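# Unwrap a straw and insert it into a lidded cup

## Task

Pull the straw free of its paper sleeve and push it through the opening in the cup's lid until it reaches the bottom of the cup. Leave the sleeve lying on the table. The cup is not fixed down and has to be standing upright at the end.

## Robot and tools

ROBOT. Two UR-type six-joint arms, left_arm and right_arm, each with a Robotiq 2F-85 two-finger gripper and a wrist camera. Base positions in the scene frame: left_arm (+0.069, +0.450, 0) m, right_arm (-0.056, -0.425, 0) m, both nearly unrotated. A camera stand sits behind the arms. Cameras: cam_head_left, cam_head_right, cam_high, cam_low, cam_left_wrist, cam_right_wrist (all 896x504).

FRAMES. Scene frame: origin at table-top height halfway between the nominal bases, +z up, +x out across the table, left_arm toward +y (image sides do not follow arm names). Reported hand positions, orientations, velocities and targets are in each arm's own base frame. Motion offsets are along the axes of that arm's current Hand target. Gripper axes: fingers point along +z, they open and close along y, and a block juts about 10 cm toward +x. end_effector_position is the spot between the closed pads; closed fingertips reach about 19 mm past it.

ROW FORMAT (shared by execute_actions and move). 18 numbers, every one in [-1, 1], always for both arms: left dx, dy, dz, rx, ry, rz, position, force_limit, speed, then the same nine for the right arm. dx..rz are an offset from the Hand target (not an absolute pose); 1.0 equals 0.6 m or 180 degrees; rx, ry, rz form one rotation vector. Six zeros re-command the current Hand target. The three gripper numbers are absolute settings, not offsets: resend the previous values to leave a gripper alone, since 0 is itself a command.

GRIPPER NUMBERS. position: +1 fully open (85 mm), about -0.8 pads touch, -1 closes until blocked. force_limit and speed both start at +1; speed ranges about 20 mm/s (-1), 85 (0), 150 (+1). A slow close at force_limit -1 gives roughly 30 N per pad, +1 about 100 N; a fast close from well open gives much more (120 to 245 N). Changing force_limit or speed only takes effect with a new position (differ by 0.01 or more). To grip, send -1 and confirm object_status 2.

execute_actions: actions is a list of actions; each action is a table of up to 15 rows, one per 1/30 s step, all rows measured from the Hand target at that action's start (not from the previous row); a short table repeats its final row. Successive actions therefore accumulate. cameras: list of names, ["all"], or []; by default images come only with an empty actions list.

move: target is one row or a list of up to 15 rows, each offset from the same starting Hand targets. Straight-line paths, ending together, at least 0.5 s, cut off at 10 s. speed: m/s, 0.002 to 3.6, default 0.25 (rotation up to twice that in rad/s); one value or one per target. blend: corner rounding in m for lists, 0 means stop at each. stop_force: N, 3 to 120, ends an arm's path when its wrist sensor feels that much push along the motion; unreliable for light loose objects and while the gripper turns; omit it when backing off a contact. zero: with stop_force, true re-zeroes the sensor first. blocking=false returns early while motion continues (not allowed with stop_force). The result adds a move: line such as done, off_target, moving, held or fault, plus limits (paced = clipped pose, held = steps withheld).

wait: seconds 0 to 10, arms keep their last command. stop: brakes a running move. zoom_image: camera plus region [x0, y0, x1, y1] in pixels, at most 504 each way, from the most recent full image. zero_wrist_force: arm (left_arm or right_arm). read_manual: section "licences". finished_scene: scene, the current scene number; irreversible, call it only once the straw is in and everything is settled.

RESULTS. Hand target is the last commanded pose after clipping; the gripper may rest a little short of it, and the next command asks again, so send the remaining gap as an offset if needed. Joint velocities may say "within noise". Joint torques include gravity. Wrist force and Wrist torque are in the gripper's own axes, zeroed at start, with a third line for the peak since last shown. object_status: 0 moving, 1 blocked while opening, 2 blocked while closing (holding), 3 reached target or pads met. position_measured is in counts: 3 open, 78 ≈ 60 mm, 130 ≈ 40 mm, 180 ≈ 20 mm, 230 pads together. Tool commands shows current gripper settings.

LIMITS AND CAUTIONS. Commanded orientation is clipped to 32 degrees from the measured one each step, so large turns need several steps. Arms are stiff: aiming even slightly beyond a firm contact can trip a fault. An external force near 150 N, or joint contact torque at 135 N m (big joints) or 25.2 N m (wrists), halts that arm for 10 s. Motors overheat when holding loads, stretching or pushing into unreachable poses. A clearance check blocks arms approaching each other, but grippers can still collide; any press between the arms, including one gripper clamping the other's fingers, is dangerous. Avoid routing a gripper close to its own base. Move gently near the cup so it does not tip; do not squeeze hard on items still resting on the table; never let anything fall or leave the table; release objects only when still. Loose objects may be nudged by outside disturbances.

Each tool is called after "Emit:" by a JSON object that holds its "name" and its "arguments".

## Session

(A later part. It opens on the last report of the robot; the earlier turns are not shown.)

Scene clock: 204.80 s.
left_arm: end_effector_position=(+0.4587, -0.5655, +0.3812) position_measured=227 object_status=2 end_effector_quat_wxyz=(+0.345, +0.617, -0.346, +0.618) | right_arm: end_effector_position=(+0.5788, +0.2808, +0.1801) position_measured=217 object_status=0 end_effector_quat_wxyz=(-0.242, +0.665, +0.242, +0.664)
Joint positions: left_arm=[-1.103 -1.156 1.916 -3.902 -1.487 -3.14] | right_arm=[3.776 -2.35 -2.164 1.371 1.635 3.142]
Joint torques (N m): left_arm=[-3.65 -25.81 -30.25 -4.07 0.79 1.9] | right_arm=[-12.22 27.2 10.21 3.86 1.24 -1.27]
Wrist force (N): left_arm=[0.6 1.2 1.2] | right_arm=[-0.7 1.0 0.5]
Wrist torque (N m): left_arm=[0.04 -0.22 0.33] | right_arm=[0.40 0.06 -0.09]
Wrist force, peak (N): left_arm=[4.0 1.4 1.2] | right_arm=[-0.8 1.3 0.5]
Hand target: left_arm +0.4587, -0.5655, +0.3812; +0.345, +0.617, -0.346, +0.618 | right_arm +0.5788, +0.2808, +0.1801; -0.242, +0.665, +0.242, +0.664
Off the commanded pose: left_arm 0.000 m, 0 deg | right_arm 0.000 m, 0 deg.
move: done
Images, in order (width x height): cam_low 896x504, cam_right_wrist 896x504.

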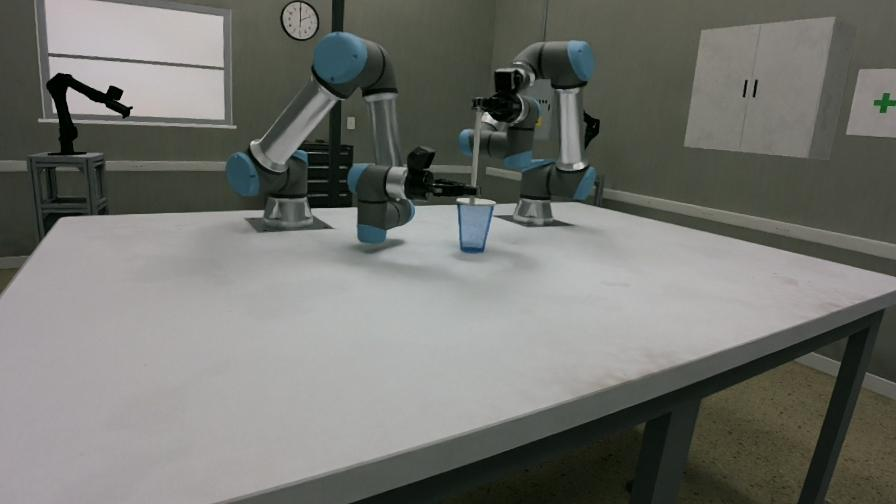

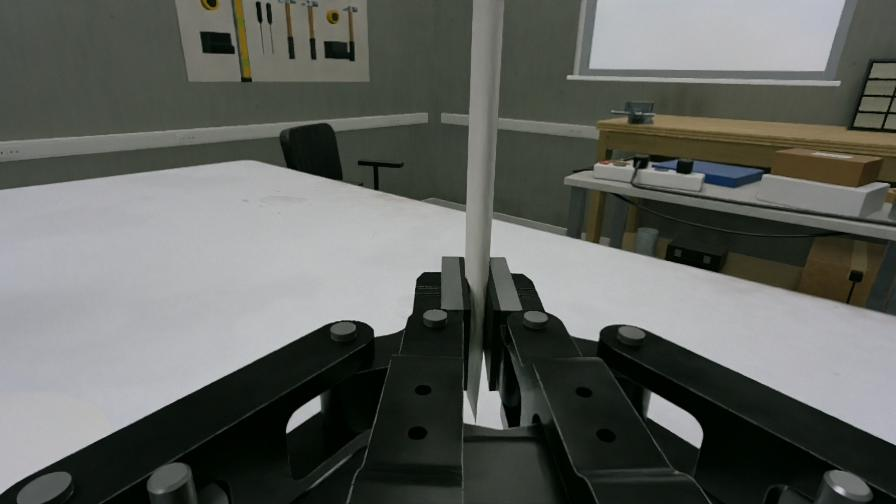

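Emit:
{"name": "move", "arguments": {"target": [0.38,0,0,0,0,0,-0.97,0.6,-1,0,0,0,0,0,0,-1,-0.3,-1], "speed": 0.07, "stop_force": 60, "cameras": ["cam_low","cam_right_wrist","cam_head_left","cam_high"]}}

Emit:
{"name": "zoom_image", "arguments": {"camera": "cam_low", "region": [400, 0, 580, 270]}}

Scene clock: 218.27 s.
left_arm: end_effector_position=(+0.4583, -0.5656, +0.6092) position_measured=227 object_status=2 end_effector_quat_wxyz=(+0.345, +0.617, -0.346, +0.618) | right_arm: end_effector_position=(+0.5788, +0.2808, +0.1801) position_measured=230 object_status=3 end_effector_quat_wxyz=(-0.242, +0.665, +0.242, +0.664)
Joint positions: left_arm=[-1.104 -1.406 1.591 -3.328 -1.487 -3.14] | right_arm=[3.776 -2.35 -2.164 1.371 1.635 3.142]
Joint torques (N m): left_arm=[2.32 -20.63 -13.68 -0.55 -0.44 -0.23] | right_arm=[-7.24 26.95 -0.19 3.7 0.65 -1.14]
Wrist force (N): left_arm=[0.8 1.6 0.9] | right_arm=[-0.5 0.2 0.8]
Wrist torque (N m): left_arm=[0.10 -0.25 0.32] | right_arm=[0.26 0.04 -0.09]
Wrist force, peak (N): left_arm=[-31.4 1.0 1.9] | right_arm=[28.9 1.0 -0.1]
Hand target: left_arm +0.4584, -0.5656, +0.6092; +0.345, +0.617, -0.346, +0.618 | right_arm +0.5788, +0.2808, +0.1801; -0.242, +0.665, +0.242, +0.664
Off the commanded pose: left_arm 0.000 m, 0 deg | right_arm 0.000 m, 0 deg.
move: done
Images, in order (width x height): cam_head_left 896x504, cam_high 896x504, cam_low 896x504, cam_right_wrist 896x504.

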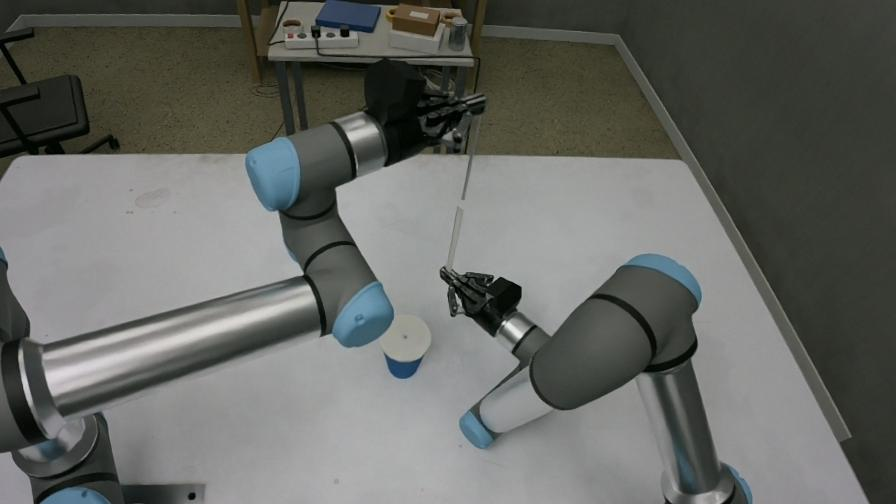

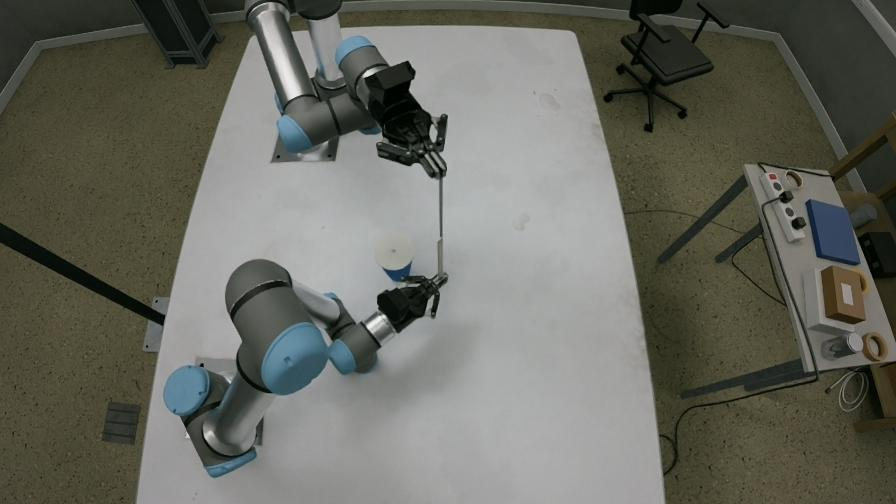

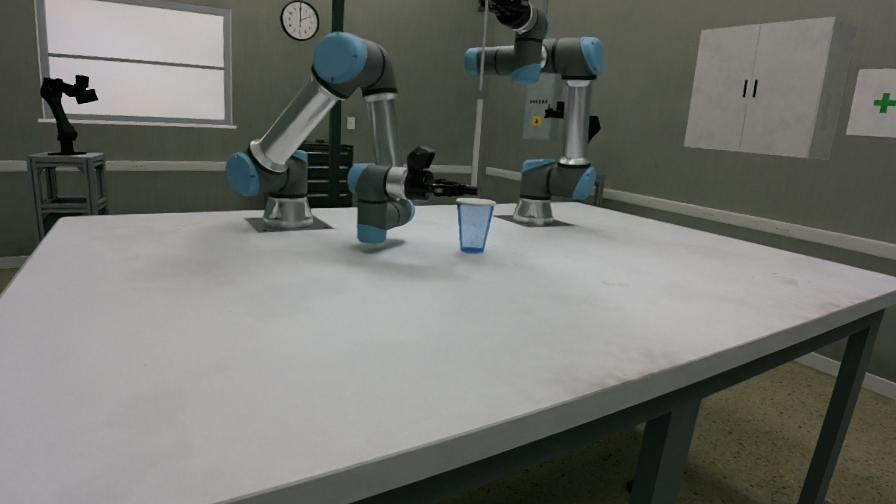

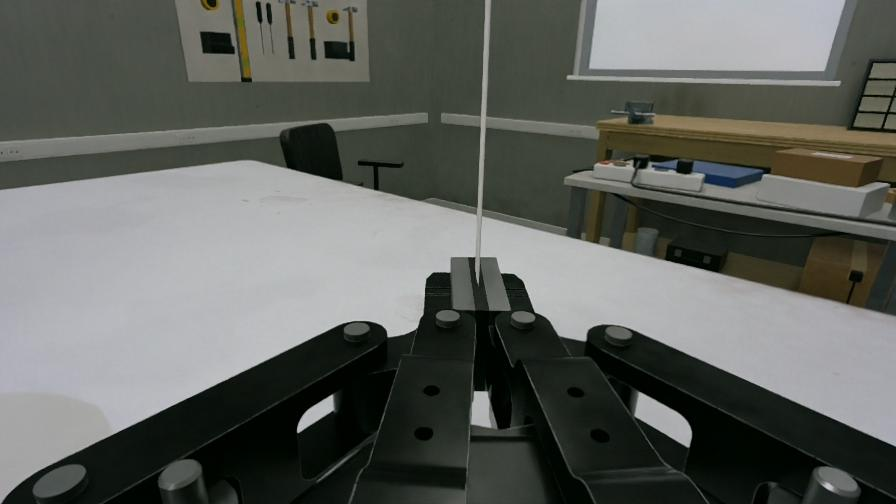

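Scaled by 1.867 from the camera's 896x504 image, which has a finer 1280x720 frame.

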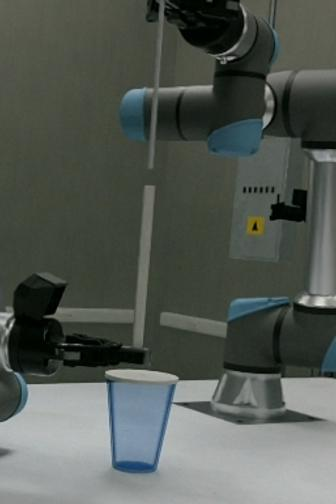

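Emit:
{"name": "move", "arguments": {"target": [[0,0.0823,-0.239,0,0,0,-0.97,0.6,-1,0.033,0.074,-0.106,0,-0.539,0,-1,-0.3,-1],[-0.39,0.0823,-0.239,0,0,0,-0.97,0.6,-1,-0.2618,0.074,-0.106,0,-0.539,0,-1,-0.3,-1]], "speed": [0.3,0.15], "cameras": ["all"]}}

Emit:
{"name": "zoom_image", "arguments": {"camera": "cam_low", "region": [420, 130, 540, 250]}}

Emit:
{"name": "zoom_image", "arguments": {"camera": "cam_head_left", "region": [360, 260, 460, 360]}}

Emit:
{"name": "zoom_image", "arguments": {"camera": "cam_head_right", "region": [350, 260, 450, 360]}}

Emit:
{"name": "zoom_image", "arguments": {"camera": "cam_high", "region": [350, 170, 450, 270]}}

Scene clock: 272.50 s.
left_arm: end_effector_position=(+0.3416, -0.4692, +0.3750) position_measured=227 object_status=2 end_effector_quat_wxyz=(+0.345, +0.617, -0.346, +0.618) | right_arm: end_effector_position=(+0.5585, +0.2059, +0.0230) position_measured=230 object_status=3 end_effector_quat_wxyz=(+0.021, +0.938, +0.341, -0.058)
Joint positions: left_arm=[-1.302 -1.442 2.349 -4.049 -1.288 -3.14] | right_arm=[3.727 -2.074 -1.74 -1.02 1.558 3.029]
Joint torques (N m): left_arm=[7.3 -13.31 -24.76 -3.76 -1 2.29] | right_arm=[9.02 44.78 27.29 3.26 0.72 0.71]
Wrist force (N): left_arm=[0.8 1.5 1.0] | right_arm=[-2.4 -1.4 0.6]
Wrist torque (N m): left_arm=[0.10 -0.28 0.33] | right_arm=[-0.24 0.19 0.08]
Wrist force, peak (N): left_arm=[3.9 0.9 1.0] | right_arm=[-2.3 -1.4 2.4]
Hand target: left_arm +0.3416, -0.4692, +0.3750; +0.345, +0.617, -0.346, +0.618 | right_arm +0.5585, +0.2060, +0.0230; +0.021, +0.938, +0.341, -0.058
Off the commanded pose: left_arm 0.000 m, 0 deg | right_arm 0.000 m, 0 deg.
move: done

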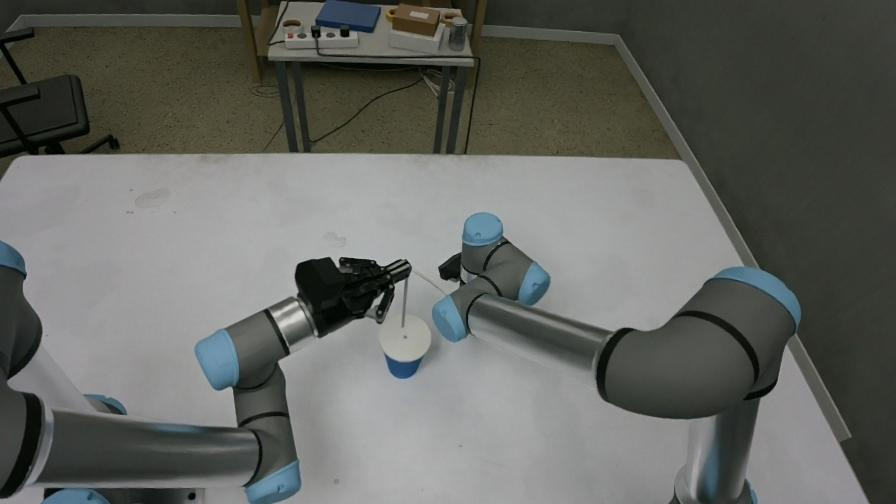

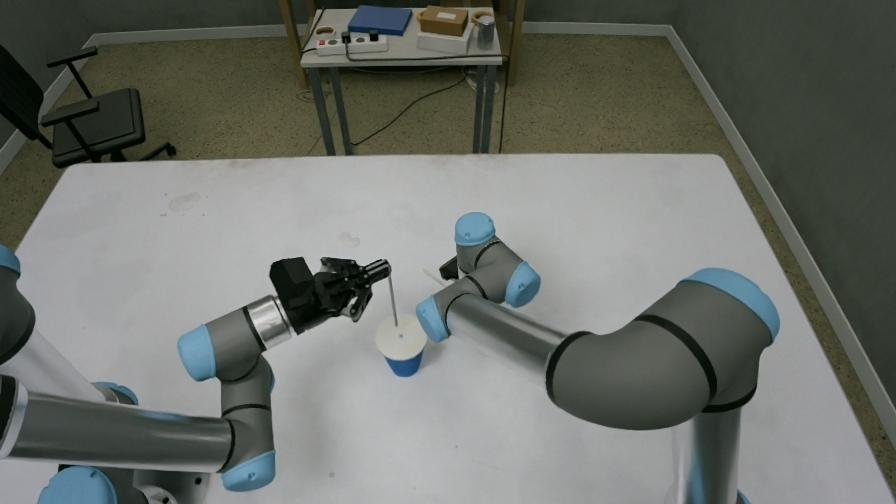

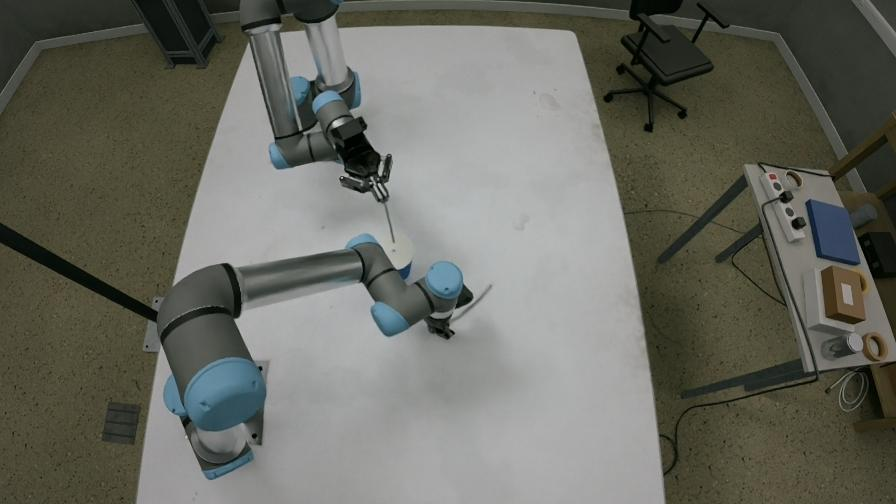

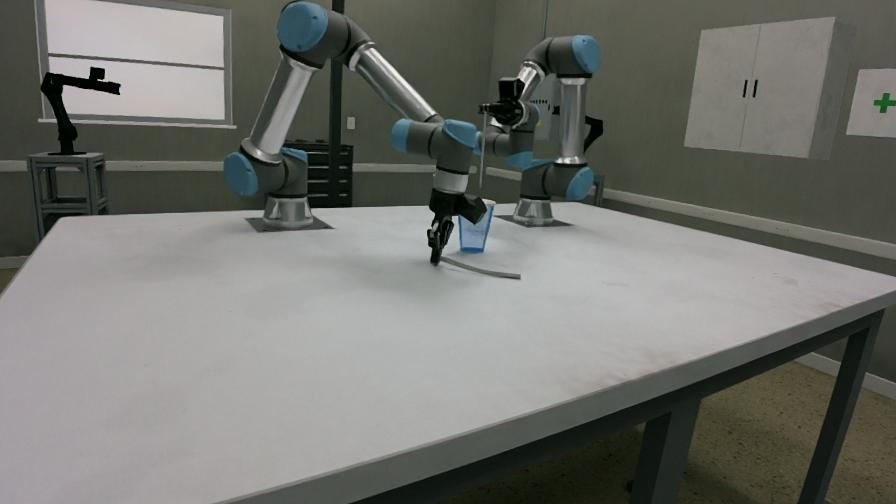

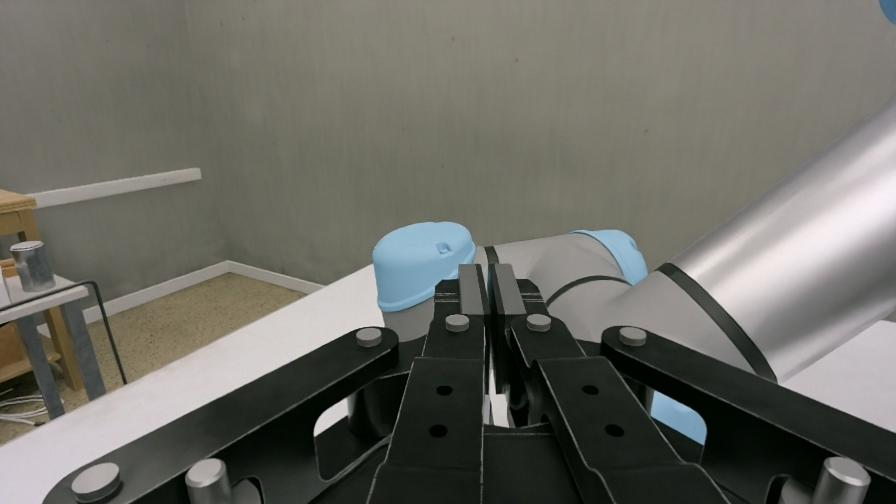

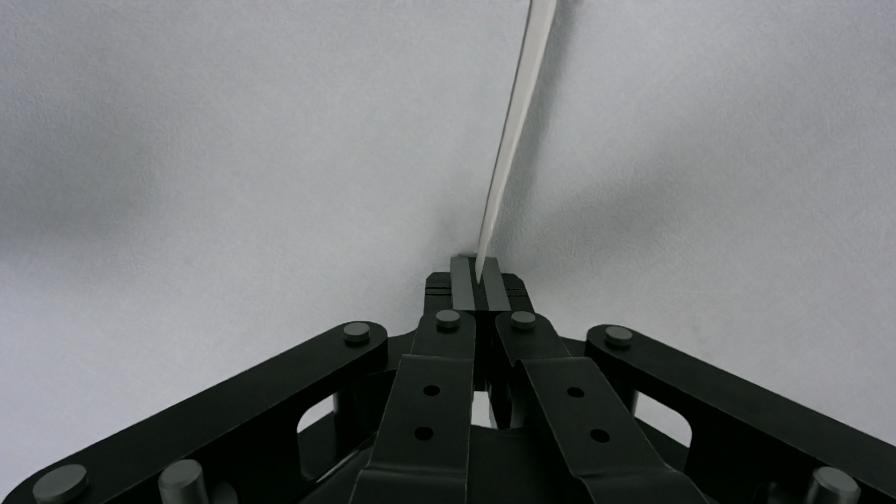

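Scaled by 4.200 from the camera's 896x504 image, which has a finer 1280x720 frame.

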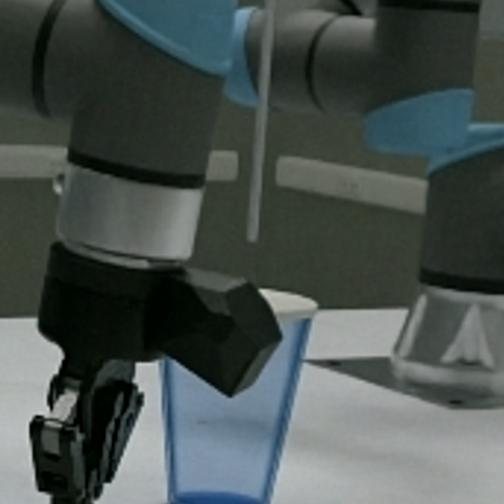

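Scaled by 5.040 from the camera's 896x504 image, which has a finer 1280x720 frame.

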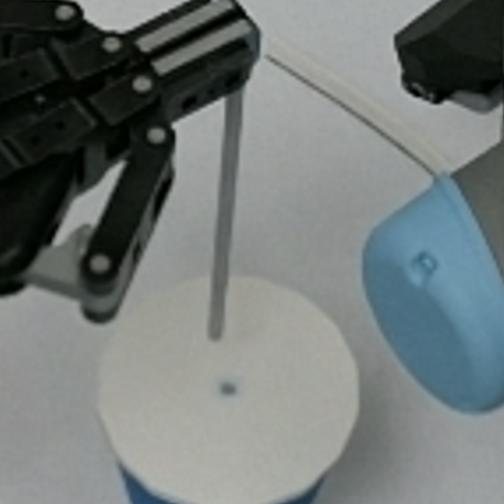

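Scaled by 5.040 from the camera's 896x504 image, which has a finer 1280x720 frame.

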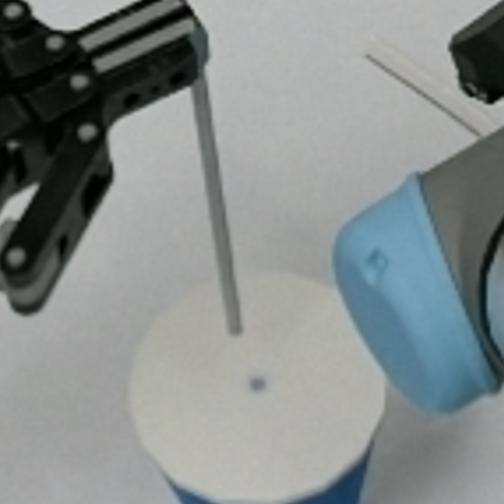

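Scaled by 5.040 from the camera's 896x504 image, which has a finer 1280x720 frame.

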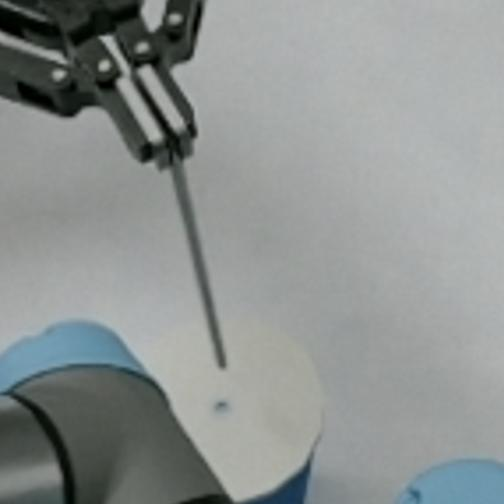

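Emit:
{"name": "move", "arguments": {"target": [[0,0.0115,0.0047,0,0,0,-0.97,0.6,-1,0,0,0,0,0,0,-0.4,-0.3,-1],[-0.02,0.0115,0.0047,0,0,0,-0.97,0.6,-1,0,0,-0.1,0,0,0,-0.4,-0.3,-1],[-0.03,0.0115,0.0047,0,0,0,-0.97,0.6,-1,-0.1805,-0.0493,-0.265,0.151,0.367,-0.183,-0.4,-0.3,-1]], "speed": [0.1,0.15,0.3], "cameras": ["all"]}}

Emit:
{"name": "zoom_image", "arguments": {"camera": "cam_low", "region": [440, 160, 520, 240]}}

Emit:
{"name": "zoom_image", "arguments": {"camera": "cam_head_left", "region": [360, 270, 440, 350]}}

Emit:
{"name": "zoom_image", "arguments": {"camera": "cam_right_wrist", "region": [330, 60, 450, 180]}}

Emit:
{"name": "zoom_image", "arguments": {"camera": "cam_high", "region": [350, 190, 430, 270]}}

Scene clock: 361.03 s.
left_arm: end_effector_position=(+0.3372, -0.4752, +0.3570) position_measured=227 object_status=2 end_effector_quat_wxyz=(+0.345, +0.617, -0.346, +0.618) | right_arm: end_effector_position=(+0.4722, +0.1719, +0.1940) position_measured=179 object_status=3 end_effector_quat_wxyz=(-0.386, +0.670, +0.511, +0.374) end_effector_velocity=(+0.000, +0.000, +0.001) end_effector_angular_velocity=(+0.004, -0.002, +0.003)
Joint positions: left_arm=[-1.322 -1.39 2.359 -4.112 -1.269 -3.14] | right_arm=[3.31 -1.85 -2.248 -0.069 2.626 2.33]
Joint velocities: left_arm=[within noise] | right_arm=[0 0 0.001 0 0.005 -0.002]
Joint torques (N m): left_arm=[7.58 -18.55 -6.13 -2.27 -0.72 0.9] | right_arm=[10.98 34.77 23.74 3.07 2.95 -0.88]
Wrist force (N): left_arm=[0.7 1.5 1.1] | right_arm=[-0.3 0.0 0.1]
Wrist torque (N m): left_arm=[0.10 -0.26 0.33] | right_arm=[0.17 0.13 -0.17]
Wrist force, peak (N): left_arm=[1.0 1.7 1.2] | right_arm=[-2.7 -1.6 2.7]
Hand target: left_arm +0.3372, -0.4752, +0.3570; +0.345, +0.617, -0.346, +0.618 | right_arm +0.4722, +0.1720, +0.1941; -0.387, +0.670, +0.511, +0.374
Off the commanded pose: left_arm 0.000 m, 0 deg | right_arm 0.000 m, 0 deg.
move: done

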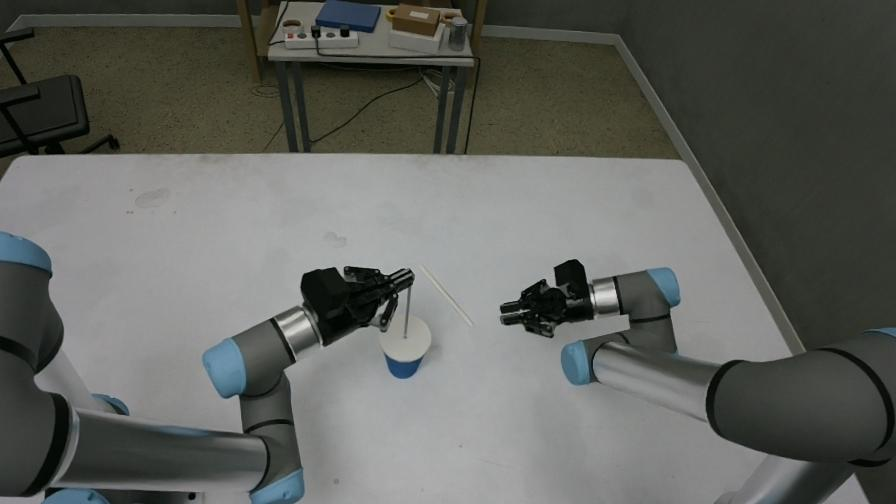

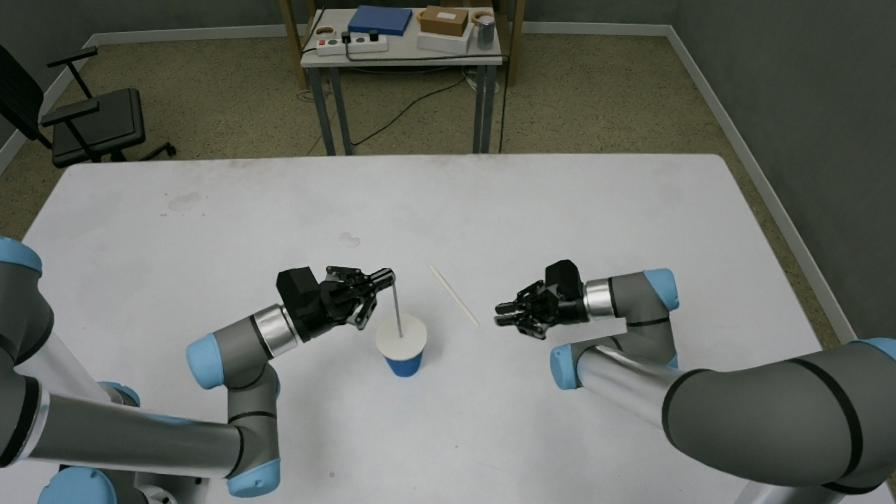

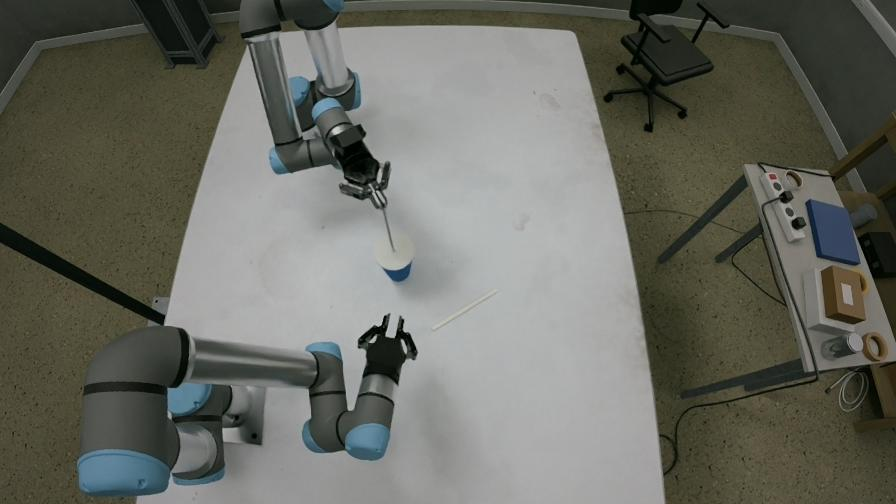

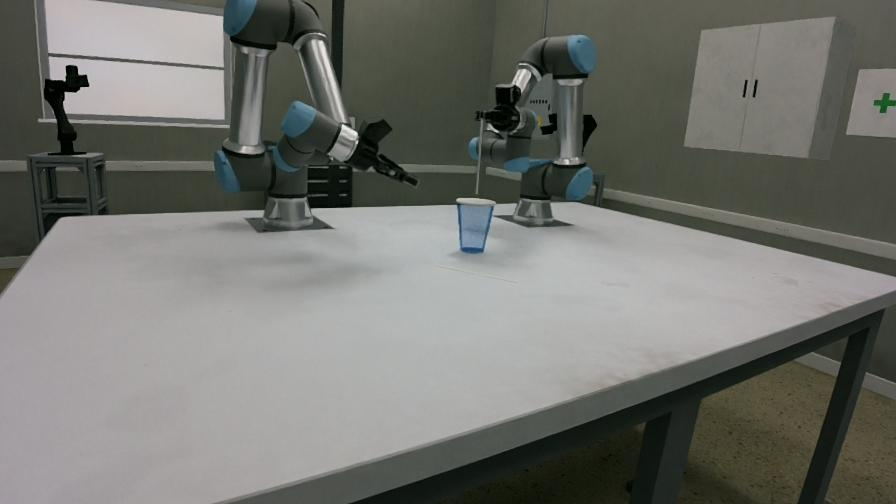

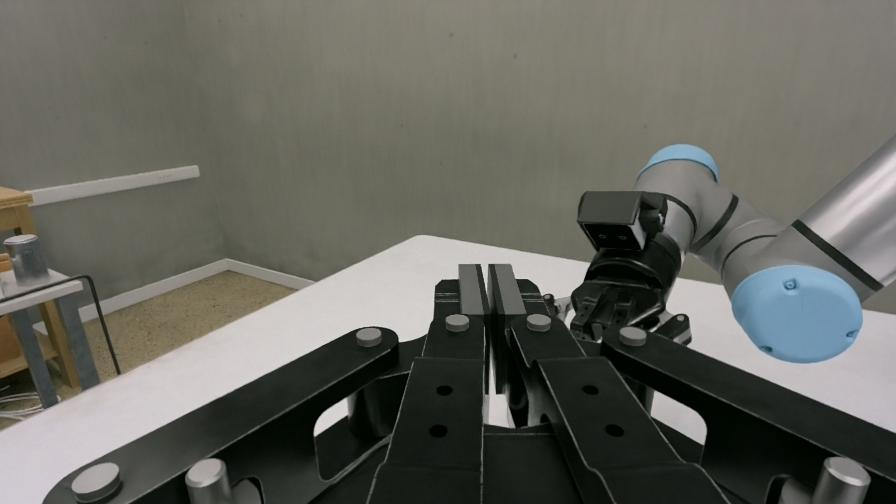

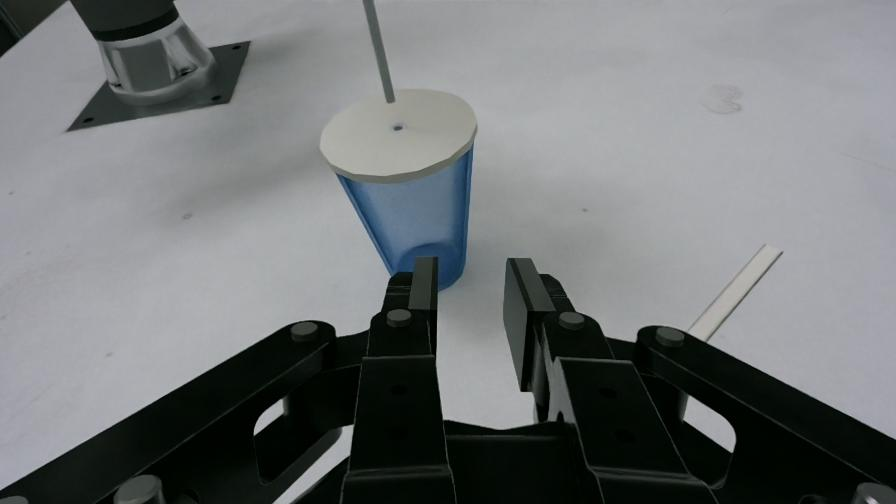

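Scaled by 6.300 from the camera's 896x504 image, which has a finer 1280x720 frame.

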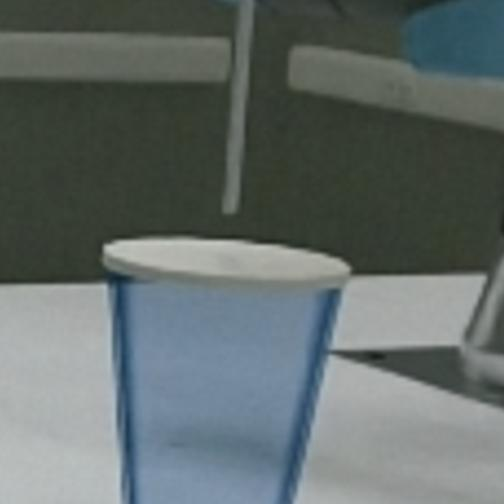

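Scaled by 6.300 from the camera's 896x504 image, which has a finer 1280x720 frame.

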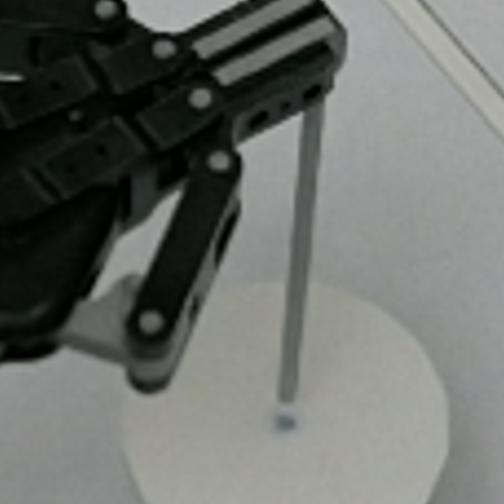

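Scaled by 4.200 from the camera's 896x504 image, which has a finer 1280x720 frame.

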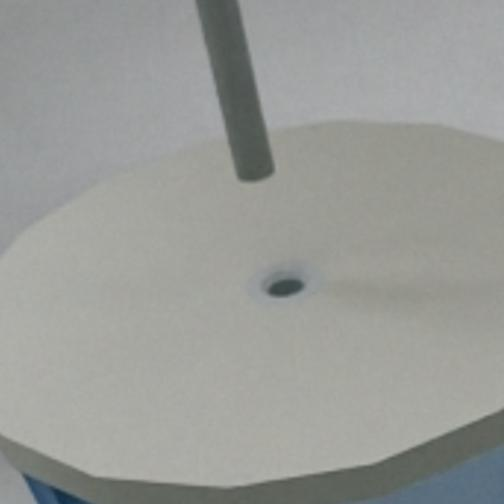

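Scaled by 6.300 from the camera's 896x504 image, which has a finer 1280x720 frame.

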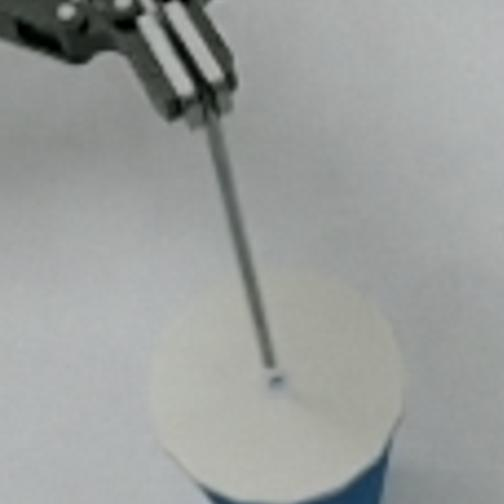

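Emit:
{"name": "move", "arguments": {"target": [-0.02,-0.0017,0.001,0,0,0,-0.97,0.6,-1,0,0,0,0,0,0,-0.4,-0.3,-1], "speed": 0.06, "cameras": ["cam_low","cam_head_left","cam_head_right","cam_high","cam_right_wrist"]}}

Emit:
{"name": "zoom_image", "arguments": {"camera": "cam_right_wrist", "region": [350, 70, 430, 150]}}

Emit:
{"name": "zoom_image", "arguments": {"camera": "cam_low", "region": [455, 170, 505, 220]}}

Emit:
{"name": "zoom_image", "arguments": {"camera": "cam_head_left", "region": [380, 310, 430, 360]}}

Emit:
{"name": "zoom_image", "arguments": {"camera": "cam_head_right", "region": [375, 310, 425, 360]}}

Emit:
{"name": "zoom_image", "arguments": {"camera": "cam_high", "region": [370, 220, 420, 270]}}

Scene clock: 400.90 s.
left_arm: end_effector_position=(+0.3384, -0.4751, +0.3448) position_measured=227 object_status=2 end_effector_quat_wxyz=(+0.345, +0.617, -0.346, +0.618) end_effector_velocity=(+0.000, +0.000, +0.001) end_effector_angular_velocity=(+0.002, +0.001, +0.000) | right_arm: end_effector_position=(+0.4722, +0.1720, +0.1941) position_measured=179 object_status=3 end_effector_quat_wxyz=(-0.387, +0.670, +0.511, +0.374)
Joint positions: left_arm=[-1.318 -1.355 2.367 -4.154 -1.273 -3.14] | right_arm=[3.31 -1.85 -2.247 -0.069 2.626 2.33]
Joint velocities: left_arm=[0 -0.004 0 0.006 0 0] | right_arm=[within noise]
Joint torques (N m): left_arm=[0.79 -33.05 -14.36 -0.62 -0.18 -0.16] | right_arm=[12.08 36.44 24.17 2.48 2.31 -1.54]
Wrist force (N): left_arm=[0.9 1.4 1.2] | right_arm=[-0.3 -0.3 0.0]
Wrist torque (N m): left_arm=[0.09 -0.27 0.32] | right_arm=[0.12 0.14 -0.17]
Wrist force, peak (N): left_arm=[1.5 1.6 1.4] | right_arm=[-0.7 0.1 0.4]
Hand target: left_arm +0.3384, -0.4752, +0.3450; +0.345, +0.617, -0.346, +0.618 | right_arm +0.4722, +0.1720, +0.1941; -0.387, +0.670, +0.511, +0.374
Off the commanded pose: left_arm 0.000 m, 0 deg | right_arm 0.000 m, 0 deg.
move: done
Images, in order (width x height): cam_head_left 896x504, cam_head_right 896x504, cam_high 896x504, cam_low 896x504, cam_right_wrist 896x504.

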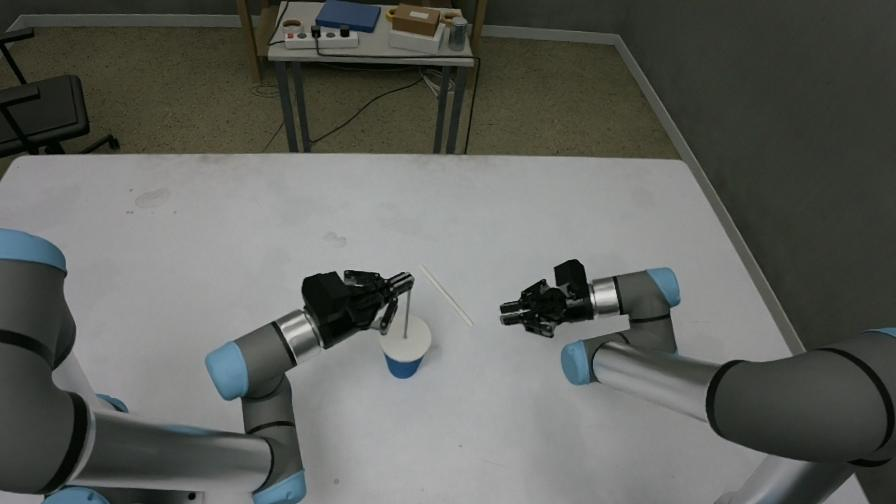

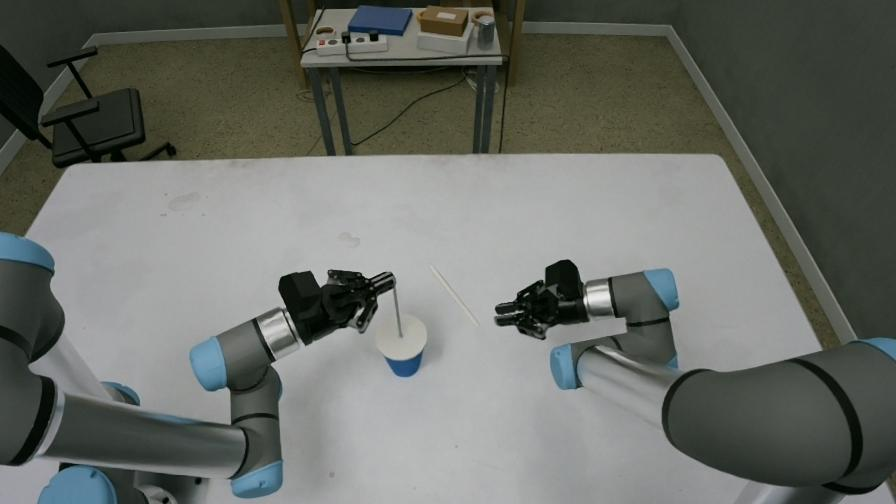

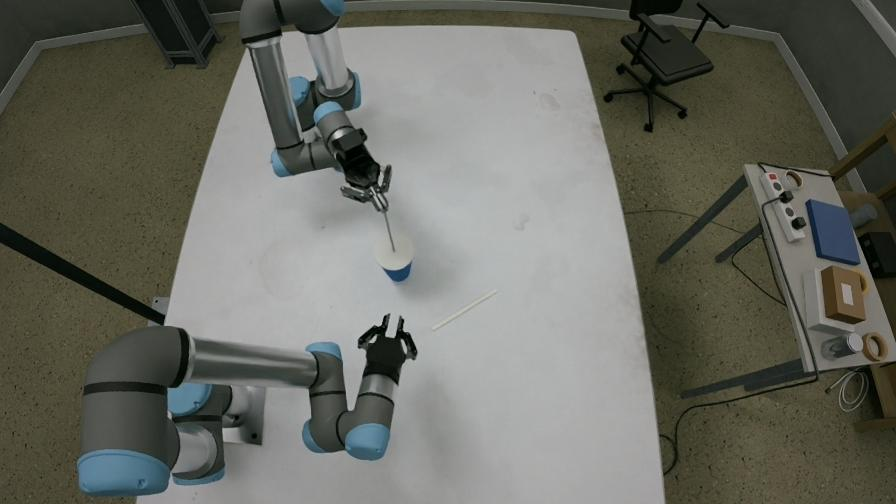

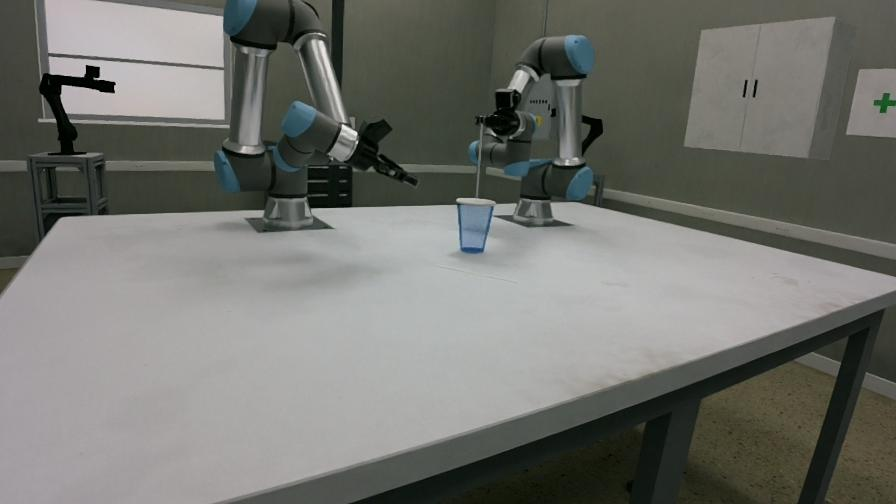

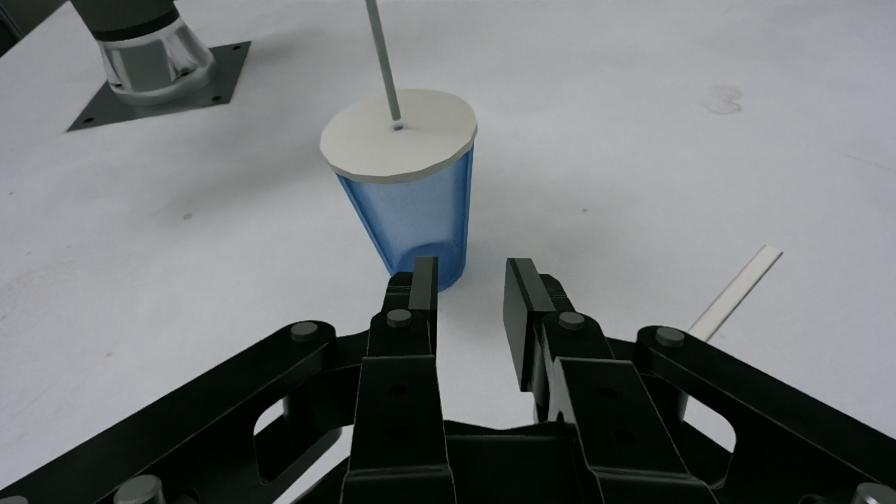

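Scaled by 6.300 from the camera's 896x504 image, which has a finer 1280x720 frame.

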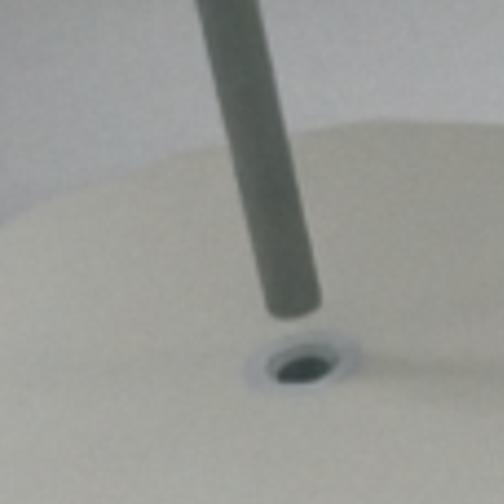

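Scaled by 10.080 from the camera's 896x504 image, which has a finer 1280x720 frame.

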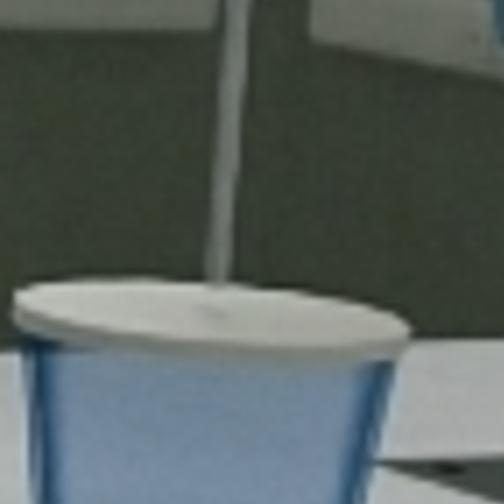

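Scaled by 10.080 from the camera's 896x504 image, which has a finer 1280x720 frame.

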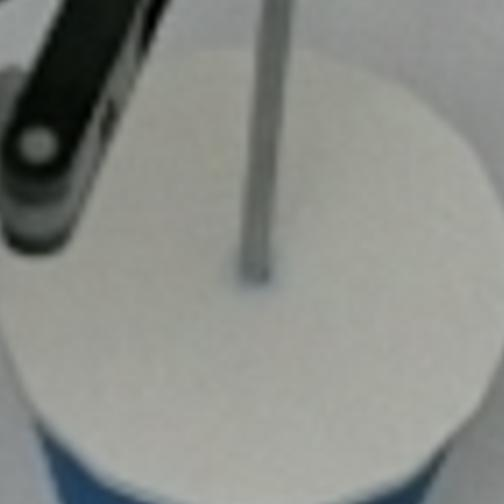

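Scaled by 10.080 from the camera's 896x504 image, which has a finer 1280x720 frame.

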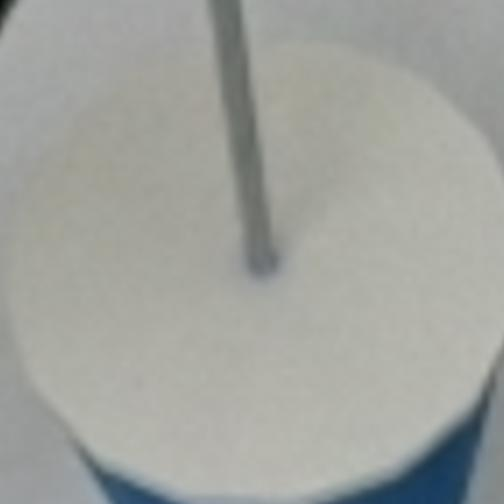

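Scaled by 10.080 from the camera's 896x504 image, which has a finer 1280x720 frame.

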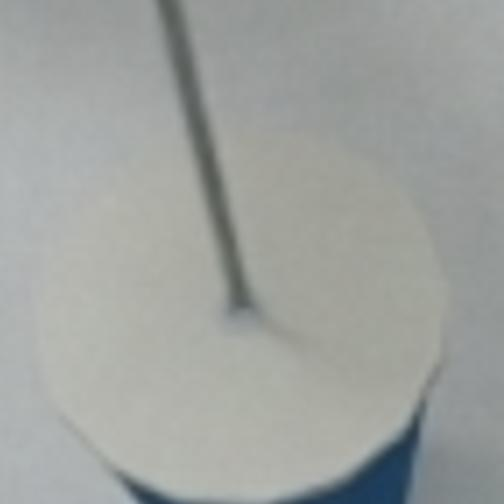

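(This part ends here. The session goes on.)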